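## Task

Place the red earphones inside the small chest's lowest drawer and the white earphones inside its middle drawer; at the end all drawers must be closed and the chest must still stand upright.

## Robot and tools

Robot: two arms, left_arm and right_arm, each with a parallel gripper and a wrist camera. Cameras: cam_high and cam_low are fixed on a beam behind the arms; cam_left_wrist and cam_right_wrist ride on the grippers. All images are 896x504.

Frames. The scene frame has its origin at table-top height, midway between the arms' nominal bases, a little behind the table's near edge. +z points up, +x points out over the table, and left_arm sits on the +y side (image left/right may differ). The left base is near (-0.002, +0.311, +0.011) m and the right base near (+0.008, -0.270, +0.010) m, both almost unrotated. Every hand pose, target and offset for an arm uses that arm's own base frame, so the axes are nearly parallel to the scene frame but shifted. Rotations turn about the Hand target's position. The gripper's fingers point along its +z axis and spread along its y axis; end_effector_position is the spot between the pads, about 1 cm short of the tips.

Row layout (shared by both motion tools): one row is 14 numbers, each in [-1, 1]: dx, dy, dz, rx, ry, rz, opening for left_arm, then the same seven for right_arm. Both arms always appear, even if one stays still. dx..rz are an offset, not a pose: they are measured from that arm's Hand target as it stood when the action or move began. 1.0 equals 0.6 m of travel or 180 degrees of turn; rx, ry, rz form a single rotation vector. Opening is absolute, not an offset: +1 fully open (0.094 m), -1 shut. Six zeros for an arm re-request its current Hand target; the opening value is always a real command, so to keep a gripper as it is, resend its current value (0 means half open).

execute_actions(actions, cameras). actions is a list of actions; each action is a table of up to 15 rows, one per 1/30 s control step, and a short table repeats its final row to fill 15 steps. All rows of one action count from that action's starting Hand target, but each new action starts from the updated target, so repeating an offset keeps moving. Images come back only when actions is empty or cameras names them (["all"] for all, [] for none; a wrong name voids the call).

move(target, speed, blend, opening_speed, grip_force, blocking, cameras). target is one 14-number row or a list of up to 15 rows; every row counts from the same starting Hand targets, not from the previous row. speed is path top speed in m/s, 0.002 to 2.9, default 0.25 (turning up to twice that in rad/s); one value or one per target. blend (m) rounds corners in a list; 0 stops at each. opening_speed is the rate of the opening change per second on the -1..+1 scale, at least 0.2; use it to close gently on things that can squash. grip_force is the per-pad force cap in newtons, 10 to 50, one value or one per arm, and it persists; lower forces close slowly. blocking=false returns after about 0.5 s while the move continues. A move lasts at least 0.5 s and is cut at 10 s. It does not avoid obstacles or the other arm, and faster moves lag, stray and hit harder. The result adds a move: line giving the ending (done, off_target, moving, held, fault) and any limits (paced = pose clipped, held = steps withheld).

wait(seconds 0 to 10) lets time pass with commands held. stop() brakes a running move. zoom_image(camera, region=[x0, y0, x1, y1]) magnifies part of the newest image of cam_high, cam_low, cam_left_wrist or cam_right_wrist; pixels from the top-left, region at most 504 by 504. finished_scene(scene) ends scene 1 or 2 permanently; do it only when the goal holds on its own.

Reading results. end_effector_position (m) and end_effector_quat_wxyz are in the arm's base frame. Hand target is the last commanded pose after clipping; the next offset starts there. The gripper often rests short of it; a new command, even all zeros, asks again, else send the remaining gap as an offset. Orientation commands are clipped to within 40 degrees of the current orientation per step. Tool commands lists present commands. grip_measured is the measured opening on the command scale (reads slightly wide when empty, a bit narrower than a squeezed part); grip_effort_nm is gripper motor effort, negative closing, and does not prove a grasp. Joint torques include the arm's own weight. Joint velocities may be summarized as within noise. MOTOR HOT appears at 75 °C; at 90 °C that arm folds and idles for the rest of the scene; at 100 °C it collapses. Heat comes from holding loads, stretched reach or pushing at unreachable poses. Printed positions can be off by a few cm, especially far out; check camera images after moves.

Avoid: anything leaving the table or being left off it; dropping or releasing moving items; slamming drawers or hitting the chest, table or fixtures (the bar under the bases, the plate behind it and the rail before the table, up to about 3 cm high, with no warning on contact); arms or grippers touching each other; straining wrist camera cables; sweeping near an arm's own base (go around it). A blocked arm keeps pushing until its target is pulled back past the gripper. Loose objects may occasionally be nudged by the scene. Joint friction can make small moves fail or drift sideways, so verify each one.

Each tool is called after ">>>" as a command line: name --argument value for each argument, lists and objects as JSON in quotes; but a table of rows of numbers goes row by row, as --pt "numbers of a row", without its own name.

## Session

>>> execute_actions --actions '[]'

Scene clock: 0.00 s.
left_arm: end_effector_position=(+0.3963, -0.0049, +0.0842) grip_measured=+1.000 grip_effort_nm=n/a end_effector_quat_wxyz=(+0.575, -0.009, +0.816, +0.055) | right_arm: end_effector_position=(+0.4028, -0.0280, +0.0977) grip_measured=+1.000 grip_effort_nm=n/a end_effector_quat_wxyz=(+0.583, +0.086, +0.807, -0.034)
Joint positions: left_arm=[-0.095 1.591 0.365 0.879 -0.19 0.016 0.094] | right_arm=[-0.004 1.559 0.4 0.831 0.152 0.099 0.094]
Joint velocities: within noise
Joint torques (N m): no reading
Motor temperatures (°C): left_arm=[24 26 34 31 26 29 26] | right_arm=[25 33 32 32 28 26 25]
Heat: left arm: 34 °C; right arm: 33 °C.
Hand target: left_arm +0.4000, -0.0062, +0.0931; +0.586, -0.010, +0.809, +0.053 | right_arm +0.4065, -0.0286, +0.1073; +0.594, +0.087, +0.799, -0.034
Tool commands: left_gripper/opening=+1.0 right_gripper/opening=+1.0

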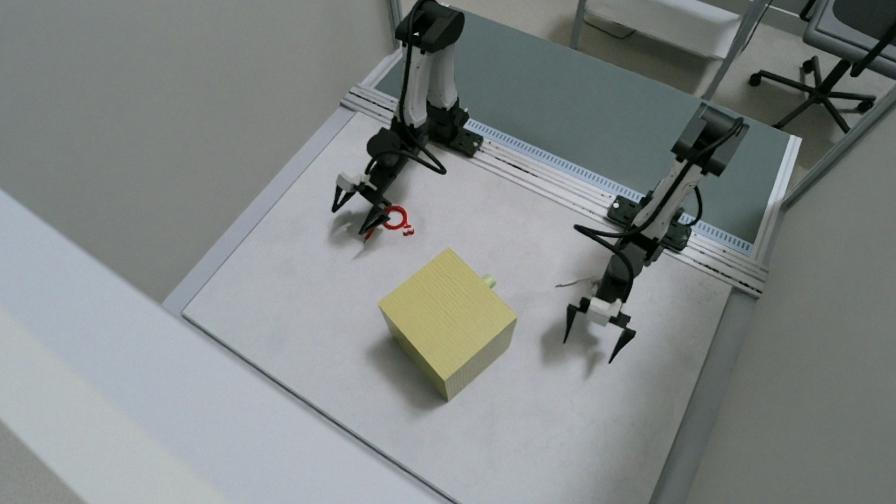

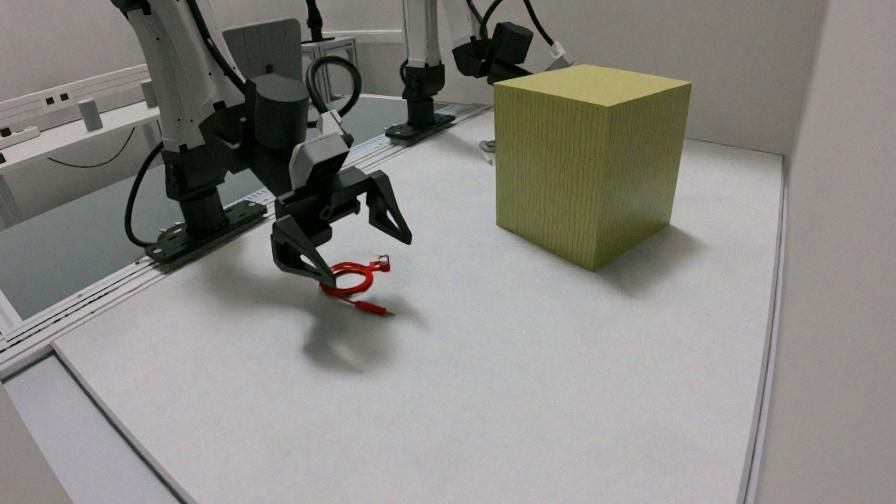

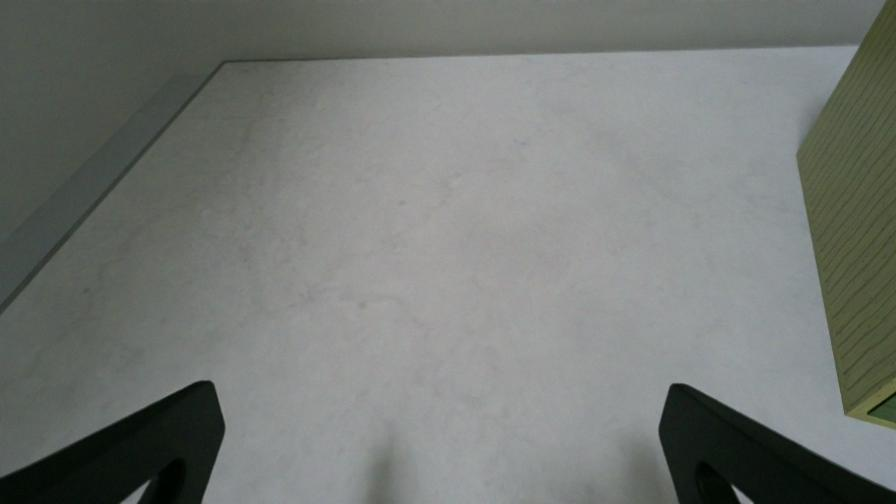

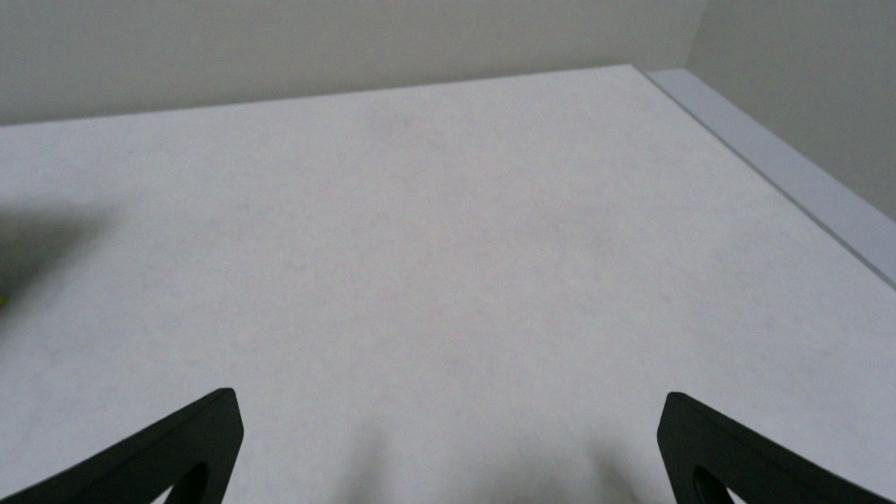

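>>> zoom_image --camera "cam_high" --region '[320, 150, 660, 410]'

>>> zoom_image --camera "cam_low" --region '[250, 30, 750, 350]'

Scaled by 1.482 from the camera's 896x504 image, which has a finer 1280x720 frame.

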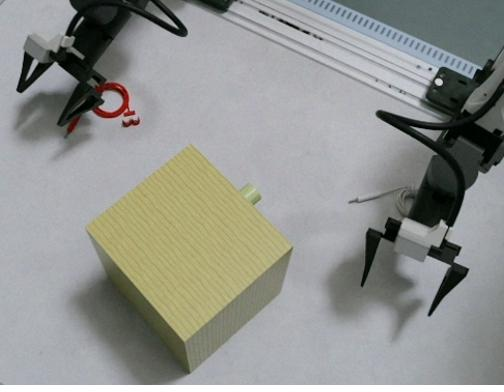

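Scaled by 1.008 from the camera's 896x504 image, which has a finer 1280x720 frame.

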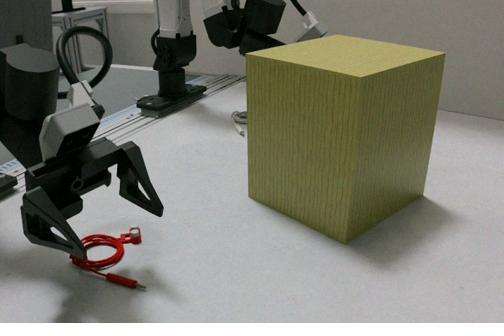

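>>> zoom_image --camera "cam_high" --region '[370, 240, 530, 410]'

>>> zoom_image --camera "cam_high" --region '[320, 90, 490, 260]'

>>> zoom_image --camera "cam_high" --region '[540, 180, 710, 370]'

>>> zoom_image --camera "cam_low" --region '[240, 110, 440, 330]'

>>> zoom_image --camera "cam_low" --region '[380, 20, 720, 300]'

Scaled by 2.965 from the camera's 896x504 image, which has a finer 1280x720 frame.

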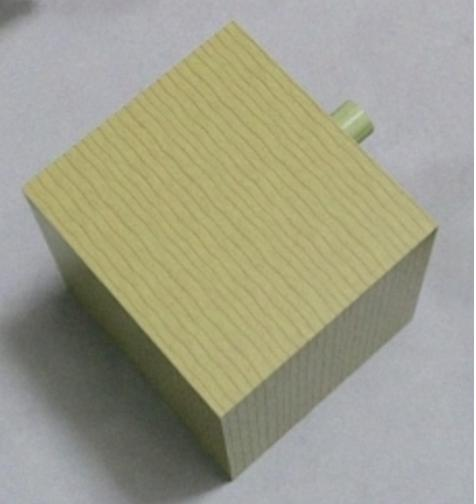

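Scaled by 2.965 from the camera's 896x504 image, which has a finer 1280x720 frame.

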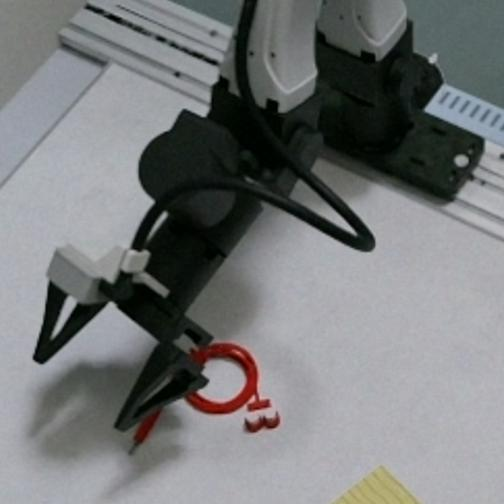

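Scaled by 2.653 from the camera's 896x504 image, which has a finer 1280x720 frame.

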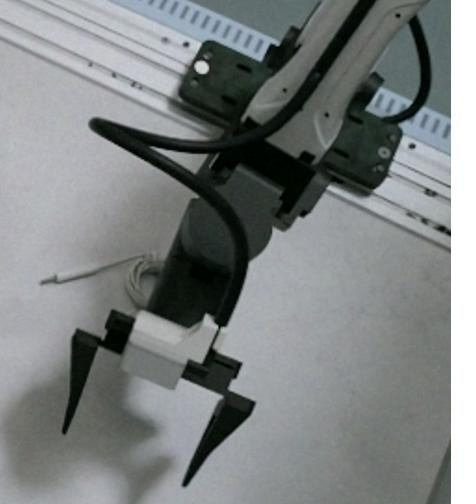

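Scaled by 2.291 from the camera's 896x504 image, which has a finer 1280x720 frame.

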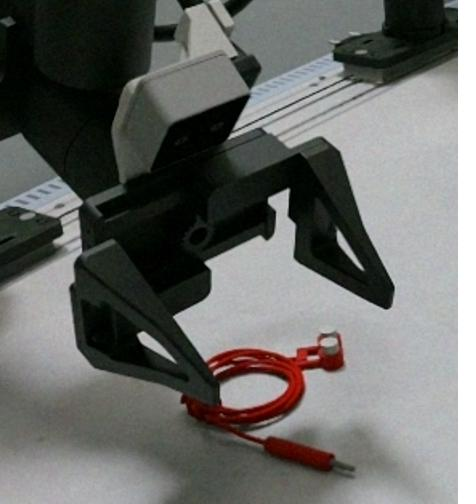

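Scaled by 1.482 from the camera's 896x504 image, which has a finer 1280x720 frame.

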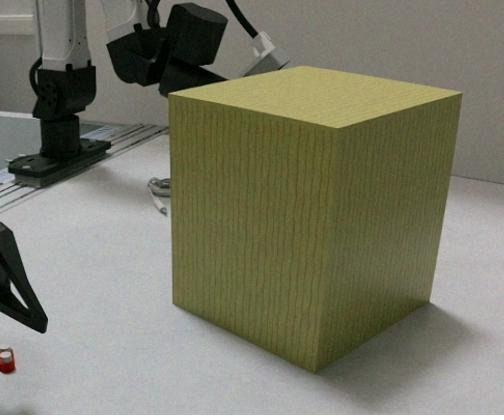

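>>> move --target '[-0.159, -0.326, 0.02, -0.0404, -0.1529, -0.1238, 1.0, -0.193, 0.119, 0.09, 0.0067, 0.2396, 0.0606, 1.0]' --speed 0.4 --cameras '["all"]'

Scene clock: 191.50 s.
left_arm: end_effector_position=(+0.2995, -0.1908, +0.0724) grip_measured=+1.000 grip_effort_nm=0.01 end_effector_quat_wxyz=(+0.639, +0.131, +0.756, -0.056) | right_arm: end_effector_position=(+0.2838, +0.0378, +0.1492) grip_measured=+1.000 grip_effort_nm=0.01 end_effector_quat_wxyz=(+0.244, -0.002, +0.970, -0.010)
Joint positions: left_arm=[-0.832 1.837 0.174 1.453 -0.564 -0.03 0.094] | right_arm=[0.201 1.179 0.98 -0.89 0.113 0.168 0.094]
Joint torques (N m): left_arm=[-0.87 -3.99 4.4 3.34 -0.02 0.06] | right_arm=[0.42 -2.59 9.51 1.32 0.11 0.09]
Motor temperatures (°C): left_arm=[24 29 36 45 25 28 25] | right_arm=[25 35 39 49 27 26 25]
Heat: left arm: 45 °C; right arm: 49 °C.
Hand target: left_arm +0.3046, -0.2018, +0.1050; +0.757, +0.097, +0.636, -0.115 | right_arm +0.2907, +0.0427, +0.1612; +0.259, +0.000, +0.966, +0.000
Off the commanded pose: left_arm 0.035 m, 21 deg | right_arm 0.015 m, 2 deg.
joint sent to its limit (left arm) — joint 4 (wrist pitch), upper limit. The joint targets are off in orientation, not in position.
move: off_target (left_arm, right_arm)

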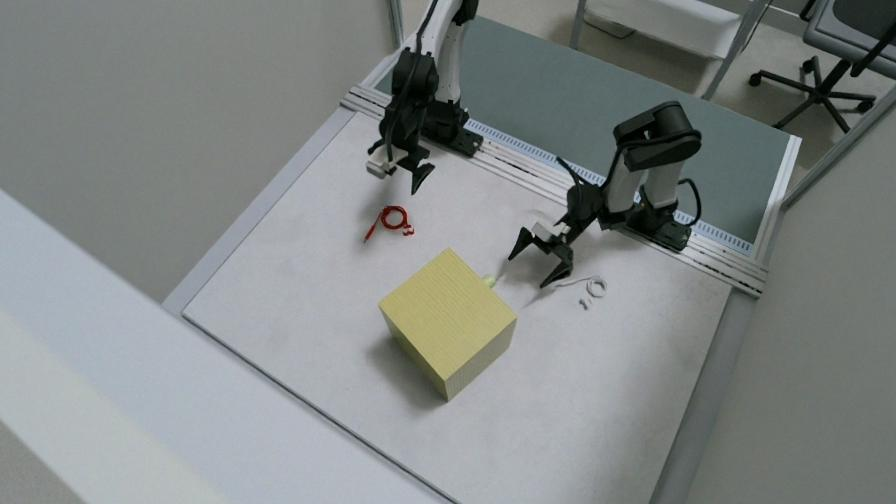

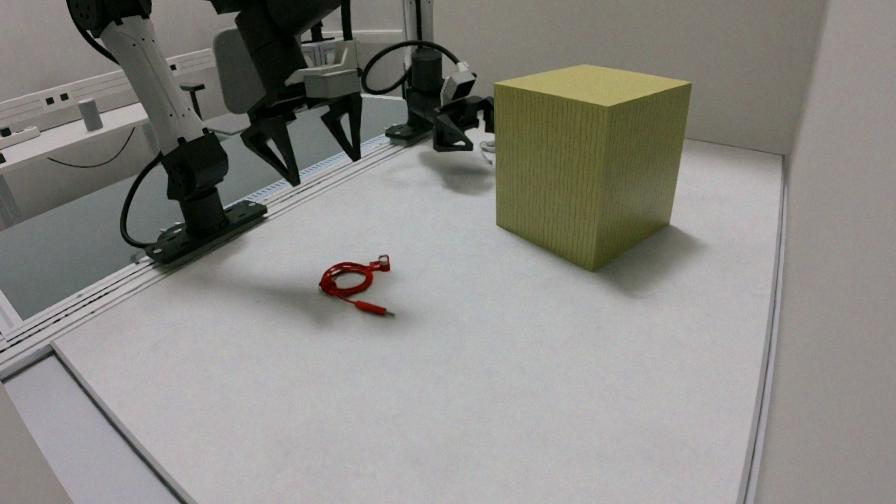

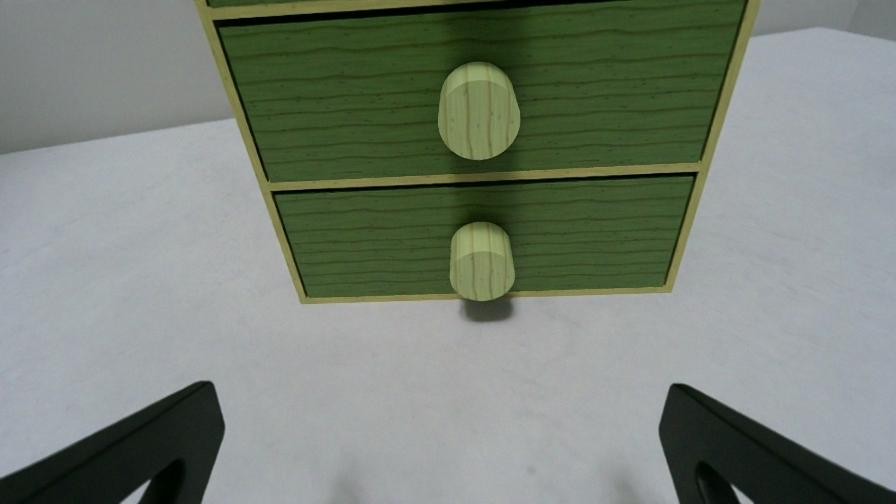

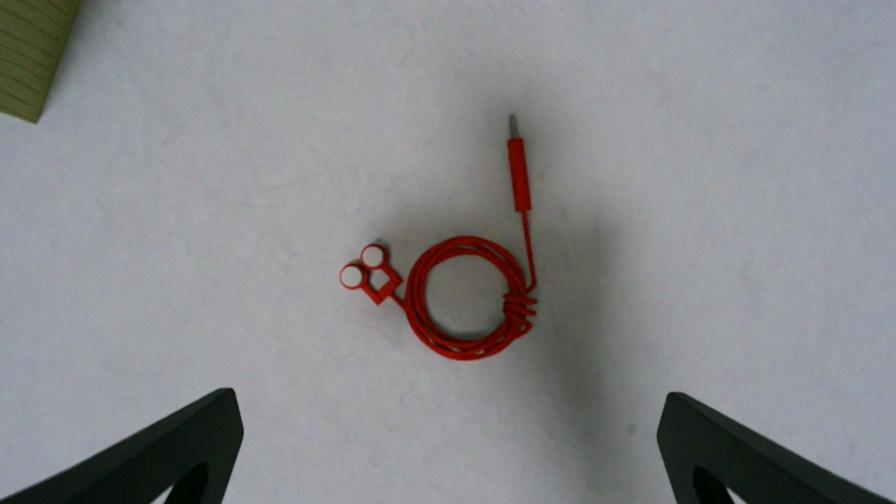

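>>> move --pt "0.0397 -0.0105 -0.1167 0.0493 0.1592 0 1.0 0 0 0 0 0 0 1.0" --pt "0.148 -0.044 -0.1183 0.0493 0.1592 0 1.0 0 0 0 0 0 0 1.0" --speed 0.2 --cameras '["all"]'

Scene clock: 369.33 s.
left_arm: end_effector_position=(+0.3886, -0.2228, +0.0296) grip_measured=+1.000 grip_effort_nm=0.01 end_effector_quat_wxyz=(+0.562, +0.118, +0.815, -0.080) | right_arm: end_effector_position=(+0.2837, +0.0379, +0.1492) grip_measured=+1.000 grip_effort_nm=0.00 end_effector_quat_wxyz=(+0.244, -0.003, +0.970, -0.010)
Joint positions: left_arm=[-0.65 1.999 0.57 1.041 -0.34 -0.133 0.094] | right_arm=[0.201 1.179 0.98 -0.89 0.112 0.168 0.094]
Joint torques (N m): left_arm=[0.54 -6.37 6.04 2.11 0.13 0.23] | right_arm=[0.4 -2.44 9.58 1.34 0.09 0.08]
Motor temperatures (°C): left_arm=[24 27 33 86 25 28 25] | right_arm=[25 32 55 38 26 26 25]
Heat: left arm: 86 °C; right arm: 55 °C. Fold the left arm in close to its base, or ease its load, before you think long.
Hand target: left_arm +0.3934, -0.2281, +0.0341; +0.567, +0.123, +0.810, -0.086 | right_arm +0.2907, +0.0428, +0.1612; +0.259, +0.000, +0.966, +0.000
Off the commanded pose: left_arm 0.008 m, 1 deg | right_arm 0.015 m, 2 deg.
MOTOR HOT: joint 4 (wrist pitch) of the left arm reports 86 °C; the controller's stop level is 90 °C. To cool a motor, set the load down, stop pushing, or move to a pose that needs little force.
move: off_target (right_arm)

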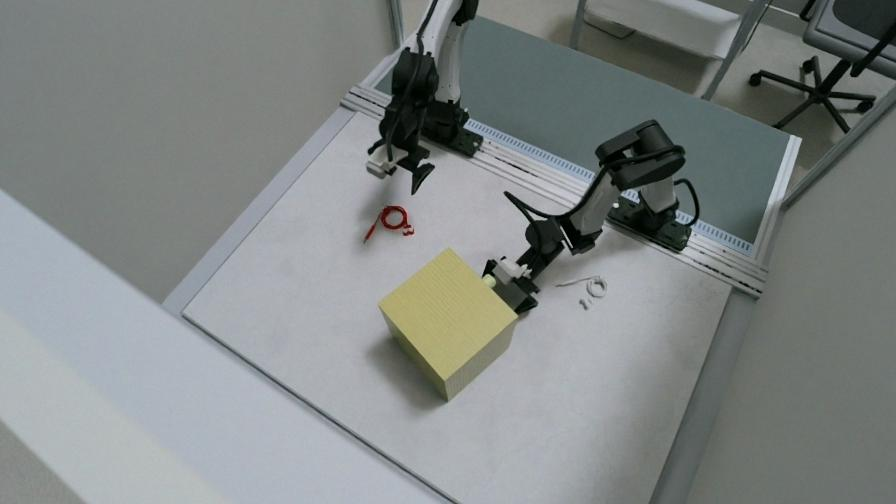

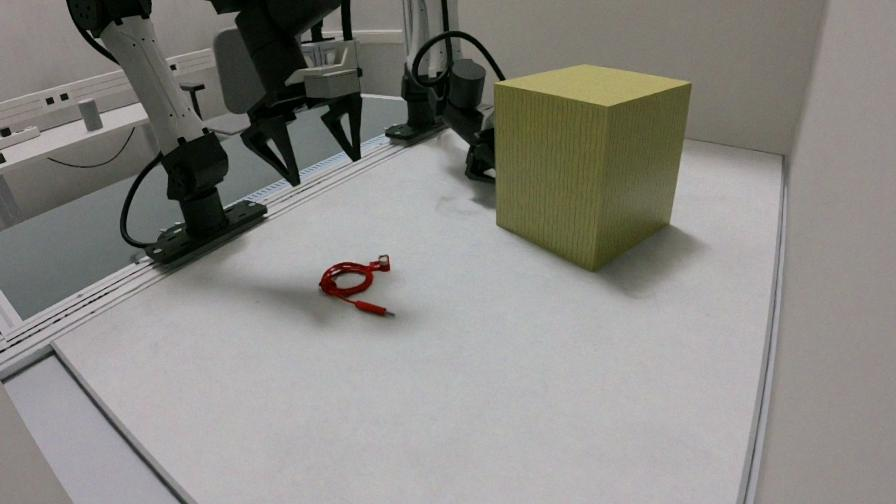

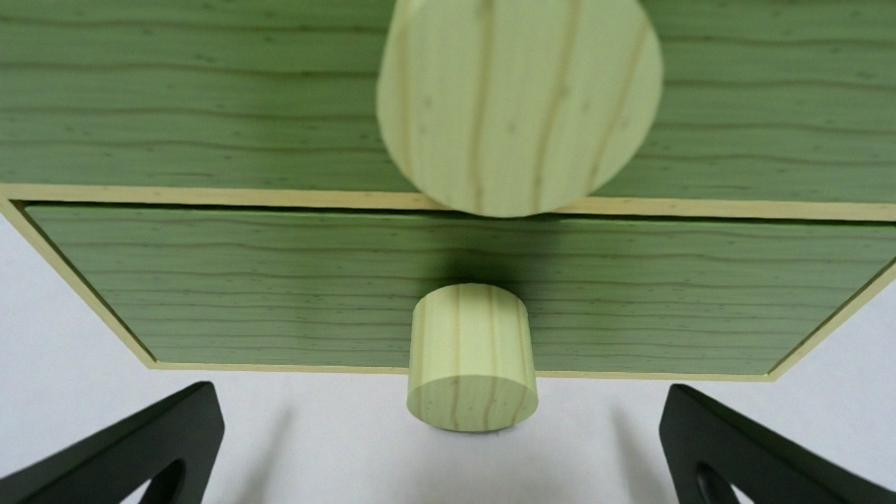

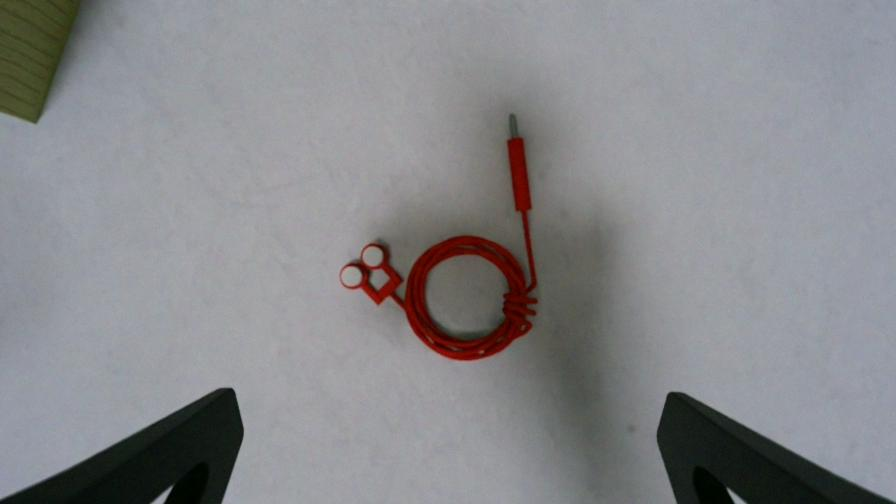

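>>> move --pt "0.003 -0.0125 -0.003 0 0 0 1.0 0 0 0 0 0 0 1.0" --pt "0.003 -0.0125 -0.003 0 0 0 -0.5 0 0 0 0 0 0 1.0" --speed 0.1 --opening_speed 2.0 --cameras '["cam_left_wrist"]'

Scene clock: 379.00 s.
left_arm: end_effector_position=(+0.3907, -0.2286, +0.0266) grip_measured=-0.431 grip_effort_nm=-1.01 end_effector_quat_wxyz=(+0.559, +0.122, +0.816, -0.081) | right_arm: end_effector_position=(+0.2837, +0.0379, +0.1492) grip_measured=+1.000 grip_effort_nm=0.01 end_effector_quat_wxyz=(+0.244, -0.003, +0.970, -0.010)
Joint positions: left_arm=[-0.657 2.018 0.592 1.032 -0.338 -0.133 0.027] | right_arm=[0.201 1.179 0.98 -0.89 0.112 0.168 0.094]
Joint torques (N m): left_arm=[-0.25 -6.46 6.26 2.14 -0.05 0.18] | right_arm=[0.34 -2.35 9.76 1.3 0.1 0.06]
Motor temperatures (°C): left_arm=[24 27 34 78 25 28 25] | right_arm=[25 32 55 37 26 26 25]
Heat: left arm: 78 °C; right arm: 55 °C. Fold the left arm in close to its base, or ease its load, before you think long.
Hand target: left_arm +0.3952, -0.2357, +0.0323; +0.567, +0.123, +0.810, -0.086 | right_arm +0.2907, +0.0428, +0.1612; +0.259, +0.000, +0.966, +0.000
Off the commanded pose: left_arm 0.010 m, 1 deg | right_arm 0.015 m, 2 deg.
MOTOR HOT: still on. Joint 4 (wrist pitch) of the left arm reports 78 °C.
move: off_target (right_arm); target 2's new opening was sent with left_arm's hand 0.011 m and 1 deg from that target
Images, in order (width x height): cam_left_wrist 896x504.

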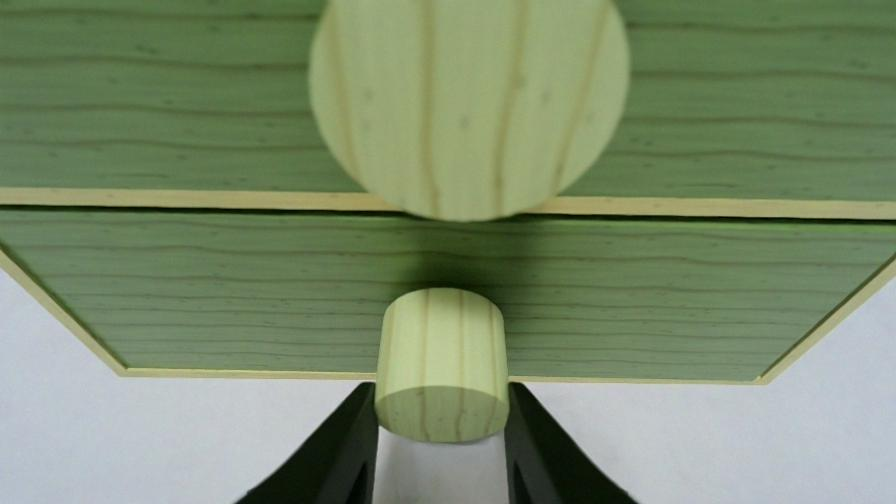

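>>> move --target '[-0.159, 0.0493, 0, 0, 0, 0, -0.5, 0, 0, 0, 0, 0, 0, 1.0]' --speed 0.12 --cameras '["cam_left_wrist", "cam_high"]'

Scene clock: 387.83 s.
left_arm: end_effector_position=(+0.3010, -0.2020, +0.0220) grip_measured=-0.431 grip_effort_nm=-1.02 end_effector_quat_wxyz=(+0.555, +0.125, +0.819, -0.075) | right_arm: end_effector_position=(+0.2837, +0.0379, +0.1492) grip_measured=+1.000 grip_effort_nm=0.01 end_effector_quat_wxyz=(+0.244, -0.003, +0.970, -0.010)
Joint positions: left_arm=[-0.82 1.872 0.255 1.18 -0.492 -0.2 0.027] | right_arm=[0.201 1.179 0.98 -0.89 0.112 0.168 0.094]
Joint torques (N m): left_arm=[-0.76 -6.53 2.44 2.25 -0.08 0.16] | right_arm=[0.64 -2.3 9.54 1.31 0.1 0.1]
Motor temperatures (°C): left_arm=[24 28 34 75 25 28 25] | right_arm=[25 32 56 37 26 26 25]
Heat: left arm: 75 °C; right arm: 56 °C. Fold the left arm in close to its base, or ease its load, before you think long.
Hand target: left_arm +0.2998, -0.2061, +0.0323; +0.567, +0.123, +0.810, -0.086 | right_arm +0.2907, +0.0428, +0.1612; +0.259, +0.000, +0.966, +0.000
Off the commanded pose: left_arm 0.011 m, 2 deg | right_arm 0.015 m, 2 deg.
MOTOR HOT: still on. Joint 4 (wrist pitch) of the left arm reports 75 °C.
move: off_target (left_arm, right_arm)
Images, in order (width x height): cam_high 896x504, cam_left_wrist 896x504.

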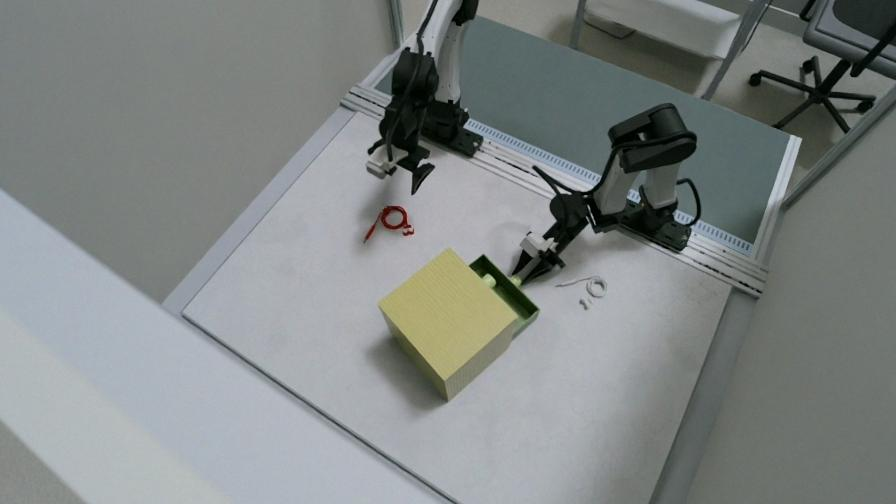

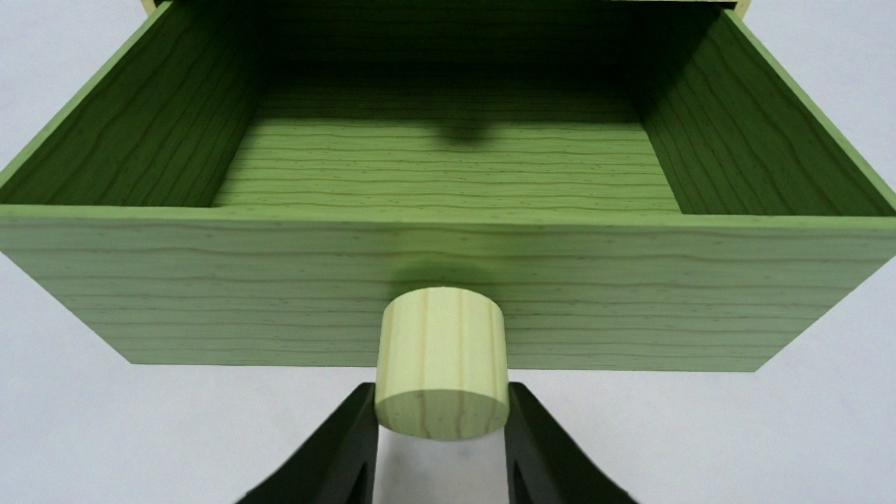

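>>> move --target '[-0.0637, 0.0197, 0, 0, 0, 0, -0.5, 0.0188, 0.047, -0.1453, 0, 0, -0.3333, -0.1]' --speed 0.3 --cameras '["cam_high", "cam_left_wrist", "cam_right_wrist"]'

Scene clock: 426.80 s.
left_arm: end_effector_position=(+0.2621, -0.1899, +0.0215) grip_measured=-0.431 grip_effort_nm=-1.02 end_effector_quat_wxyz=(+0.553, +0.126, +0.820, -0.073) | right_arm: end_effector_position=(+0.2951, +0.0677, +0.0675) grip_measured=-0.098 grip_effort_nm=-0.08 end_effector_quat_wxyz=(+0.212, +0.479, +0.841, -0.134)
Joint positions: left_arm=[-0.933 1.799 0.126 1.201 -0.594 -0.259 0.027] | right_arm=[0.509 1.701 1.131 -1.011 0.507 1.547 0.042]
Joint torques (N m): left_arm=[-0.75 -5.64 1.95 2.26 -0.11 0.22] | right_arm=[0.55 -5.03 7.77 0.09 0.64 0.11]
Motor temperatures (°C): left_arm=[24 30 33 70 25 28 26] | right_arm=[24 31 56 36 26 26 25]
Heat: left arm: 70 °C; right arm: 56 °C.
Hand target: left_arm +0.2615, -0.1942, +0.0322; +0.567, +0.123, +0.810, -0.086 | right_arm +0.3021, +0.0709, +0.0741; +0.224, +0.483, +0.836, -0.129
Off the commanded pose: left_arm 0.012 m, 2 deg | right_arm 0.010 m, 2 deg.
MOTOR HOT: cleared for the motors of the left arm.
move: off_target (left_arm)
Images, in order (width x height): cam_high 896x504, cam_left_wrist 896x504, cam_right_wrist 896x504.

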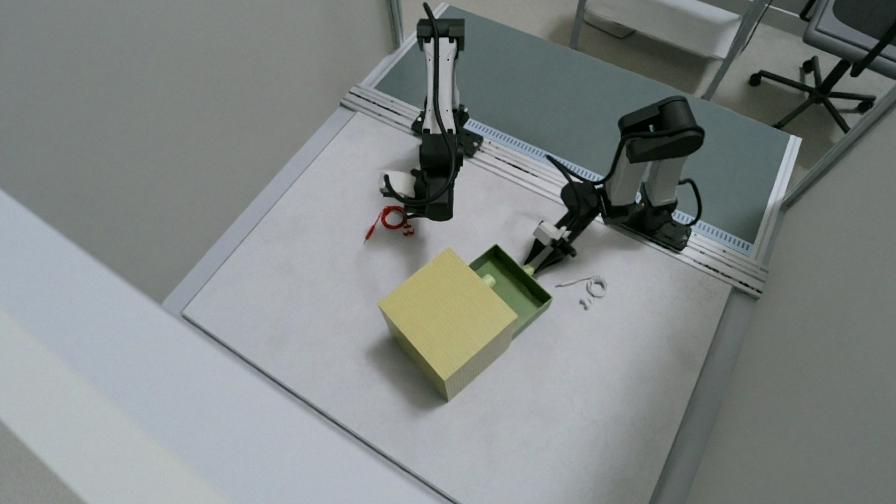

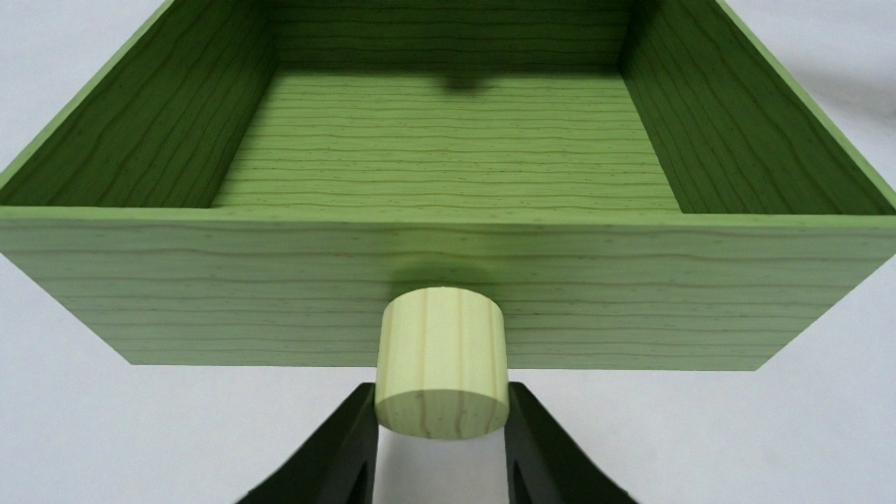

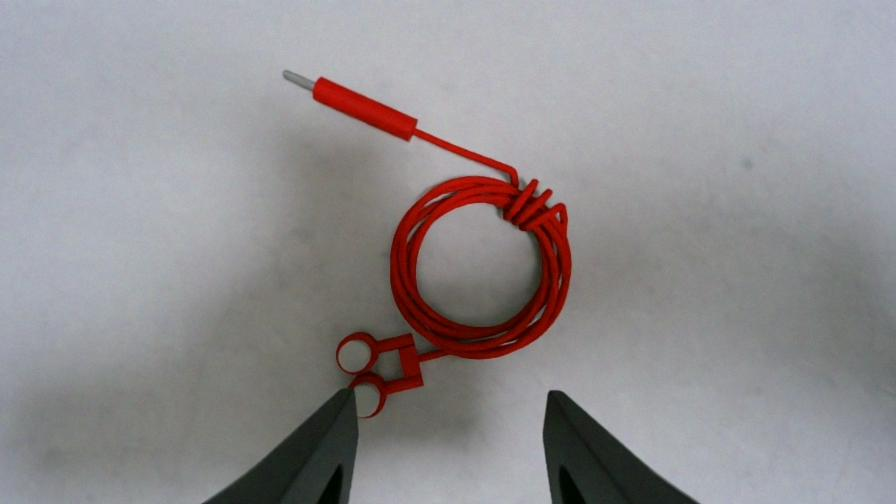

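>>> move --pt "0 0 0 0 0 0 0.3 0 0 0 0 0 0 -0.1" --pt "0 0 0.1167 0 0 0 0.3 0.0498 -0.0358 -0.0792 0 0 0 -0.1" --pt "-0.019 0.207 0.238 0.0459 0.303 0.0883 1.0 0.0498 -0.0358 -0.0792 0 0 0 -0.1" --speed 0.3 --blend '[0, 0.02, 0]' --cameras '["cam_left_wrist", "cam_right_wrist"]'

Scene clock: 483.10 s.
left_arm: end_effector_position=(+0.2455, -0.0684, +0.1663) grip_measured=+0.997 grip_effort_nm=0.15 end_effector_quat_wxyz=(+0.122, -0.001, +0.992, +0.006) | right_arm: end_effector_position=(+0.3283, +0.0510, +0.0255) grip_measured=-0.098 grip_effort_nm=-0.08 end_effector_quat_wxyz=(+0.216, +0.484, +0.838, -0.131)
Joint positions: left_arm=[-0.334 1.299 1.216 -1.259 -0.092 -0.327 0.094] | right_arm=[0.412 1.826 1.099 -0.793 0.509 1.446 0.042]
Joint torques (N m): left_arm=[0.8 -3.06 9.69 0.84 0.12 0.23] | right_arm=[-0.53 -6.38 5.26 0.47 0.6 -0.16]
Motor temperatures (°C): left_arm=[24 30 32 65 25 28 26] | right_arm=[24 34 52 33 27 26 25]
Heat: left arm: 65 °C; right arm: 52 °C.
Hand target: left_arm +0.2501, -0.0701, +0.1750; +0.131, +0.000, +0.991, +0.000 | right_arm +0.3319, +0.0495, +0.0266; +0.224, +0.483, +0.837, -0.129
Off the commanded pose: left_arm 0.010 m, 1 deg | right_arm 0.004 m, 1 deg.
move: done
Images, in order (width x height): cam_left_wrist 896x504, cam_right_wrist 896x504.

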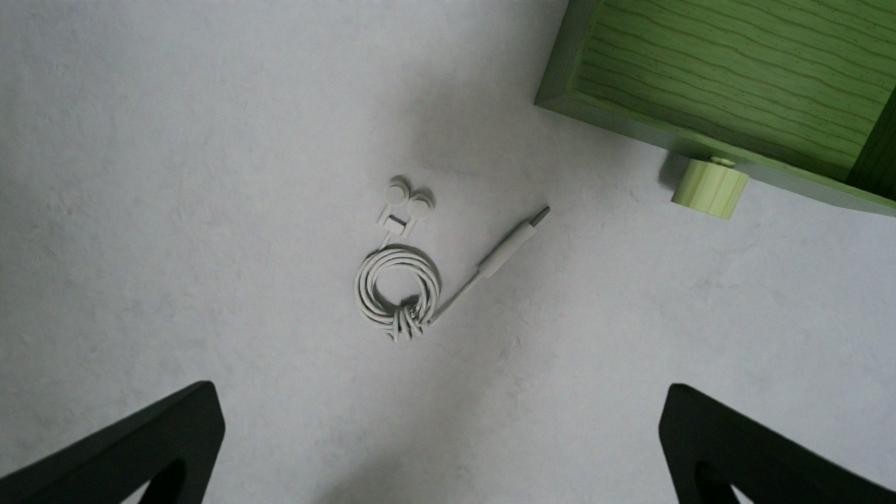

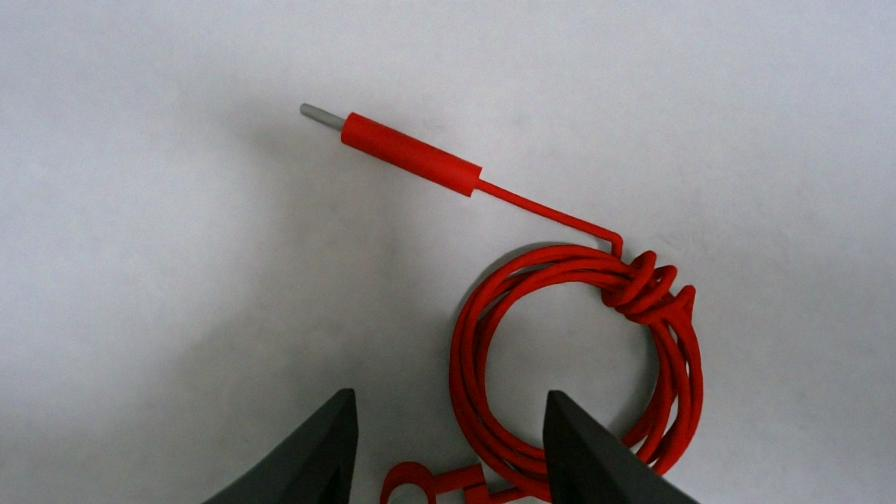

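>>> move --target '[-0.0467, 0.0807, -0.2105, 0, 0, 0, -0.362, -0.0022, -0.0113, -0.031, 0, 0, 0, -0.1]' --speed 0.2 --cameras '["cam_left_wrist", "cam_right_wrist", "cam_low"]'

Scene clock: 513.37 s.
left_arm: end_effector_position=(+0.2183, -0.0210, +0.0472) grip_measured=-0.359 grip_effort_nm=-0.14 end_effector_quat_wxyz=(+0.118, -0.002, +0.993, +0.005) | right_arm: end_effector_position=(+0.3282, +0.0462, +0.0092) grip_measured=-0.098 grip_effort_nm=-0.08 end_effector_quat_wxyz=(+0.220, +0.483, +0.838, -0.127)
Joint positions: left_arm=[-0.127 1.179 0.661 -0.819 -0.04 -0.126 0.03] | right_arm=[0.398 1.841 1.045 -0.704 0.509 1.425 0.042]
Joint torques (N m): left_arm=[0.91 -3.41 6 1.14 0.14 0.22] | right_arm=[-0.77 -5.59 4.71 0.53 0.56 -0.12]
Motor temperatures (°C): left_arm=[24 28 37 56 25 28 26] | right_arm=[24 35 46 32 27 26 25]
Heat: left arm: 56 °C; right arm: 46 °C.
Hand target: left_arm +0.2222, -0.0216, +0.0487; +0.131, +0.000, +0.991, +0.000 | right_arm +0.3307, +0.0427, +0.0080; +0.224, +0.483, +0.836, -0.129
Off the commanded pose: left_arm 0.004 m, 2 deg | right_arm 0.004 m, 1 deg.
move: done
Images, in order (width x height): cam_low 896x504, cam_left_wrist 896x504, cam_right_wrist 896x504.

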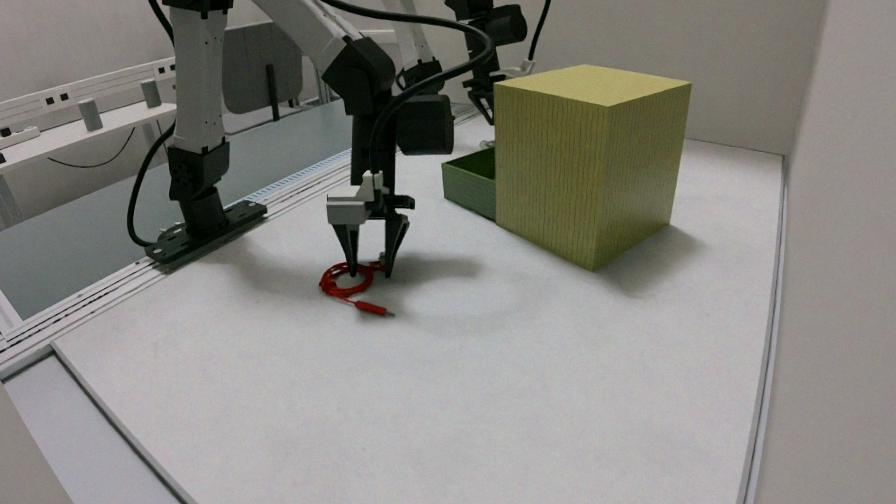

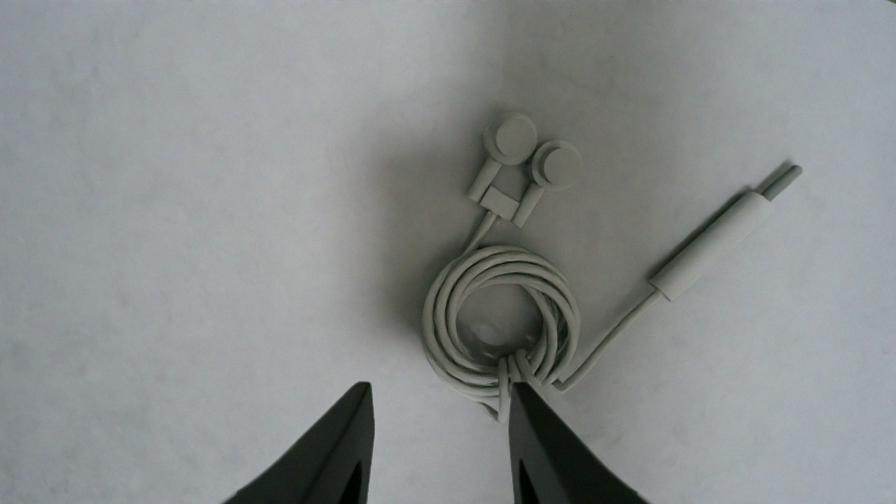

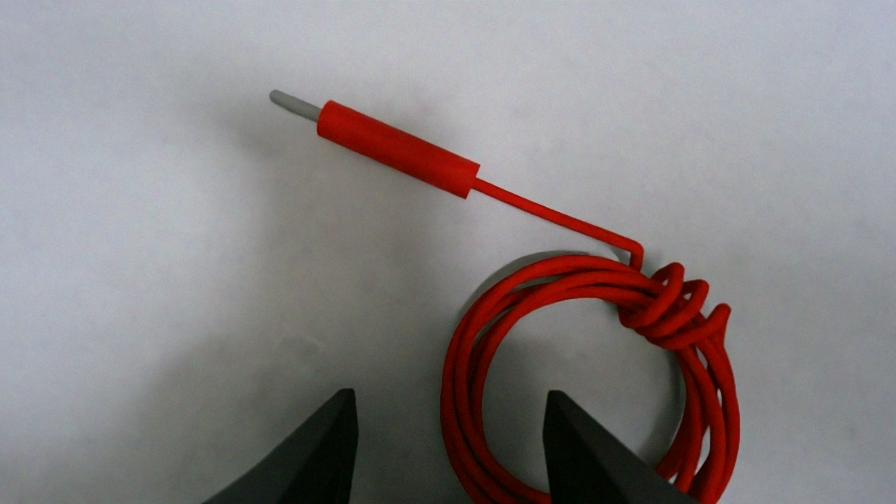

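>>> move --pt "0.0008 0.0033 -0.0728 0 0 0 -0.362 -0.0017 -0.0008 -0.0125 0 0 0 -0.1" --pt "0.0008 0.0033 -0.0728 0 0 0 -0.84 -0.0017 -0.0008 -0.0125 0 0 0 -0.85" --speed 0.08 --opening_speed 0.5 --grip_force 30 --cameras '["cam_left_wrist", "cam_right_wrist"]'

Scene clock: 537.83 s.
left_arm: end_effector_position=(+0.2198, -0.0192, +0.0067) grip_measured=-0.837 grip_effort_nm=-0.14 end_effector_quat_wxyz=(+0.126, -0.002, +0.992, +0.003) | right_arm: end_effector_position=(+0.3341, +0.0467, +0.0064) grip_measured=-0.846 grip_effort_nm=-0.21 end_effector_quat_wxyz=(+0.232, +0.485, +0.835, -0.120)
Joint positions: left_arm=[-0.116 1.246 0.524 -0.6 -0.036 -0.115 0.008] | right_arm=[0.398 1.847 1.032 -0.657 0.52 1.425 0.007]
Joint torques (N m): left_arm=[0.77 -2.1 5.74 1.15 0.15 0.25] | right_arm=[-0.59 -5.16 4.36 0.39 0.47 -0.16]
Heat: left arm: 53 °C; right arm: 44 °C.
Hand target: left_arm +0.2226, -0.0196, +0.0050; +0.131, +0.000, +0.991, +0.000 | right_arm +0.3296, +0.0422, +0.0006; +0.224, +0.483, +0.836, -0.129
Off the commanded pose: left_arm 0.003 m, 1 deg | right_arm 0.009 m, 1 deg.
grip_force (N): 30, 30
move: done
Images, in order (width x height): cam_left_wrist 896x504, cam_right_wrist 896x504.

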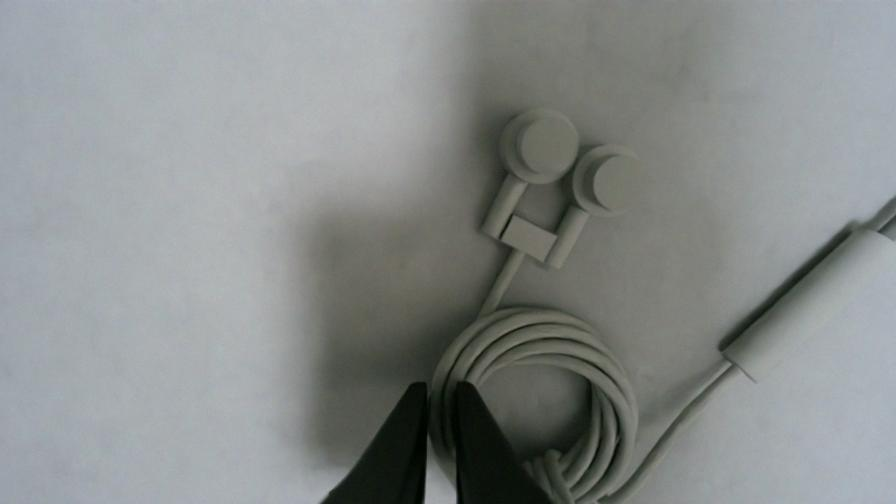

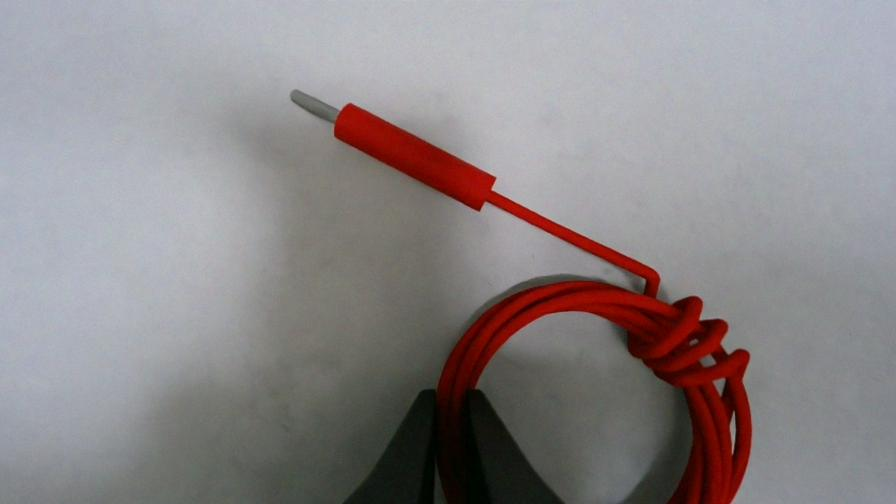

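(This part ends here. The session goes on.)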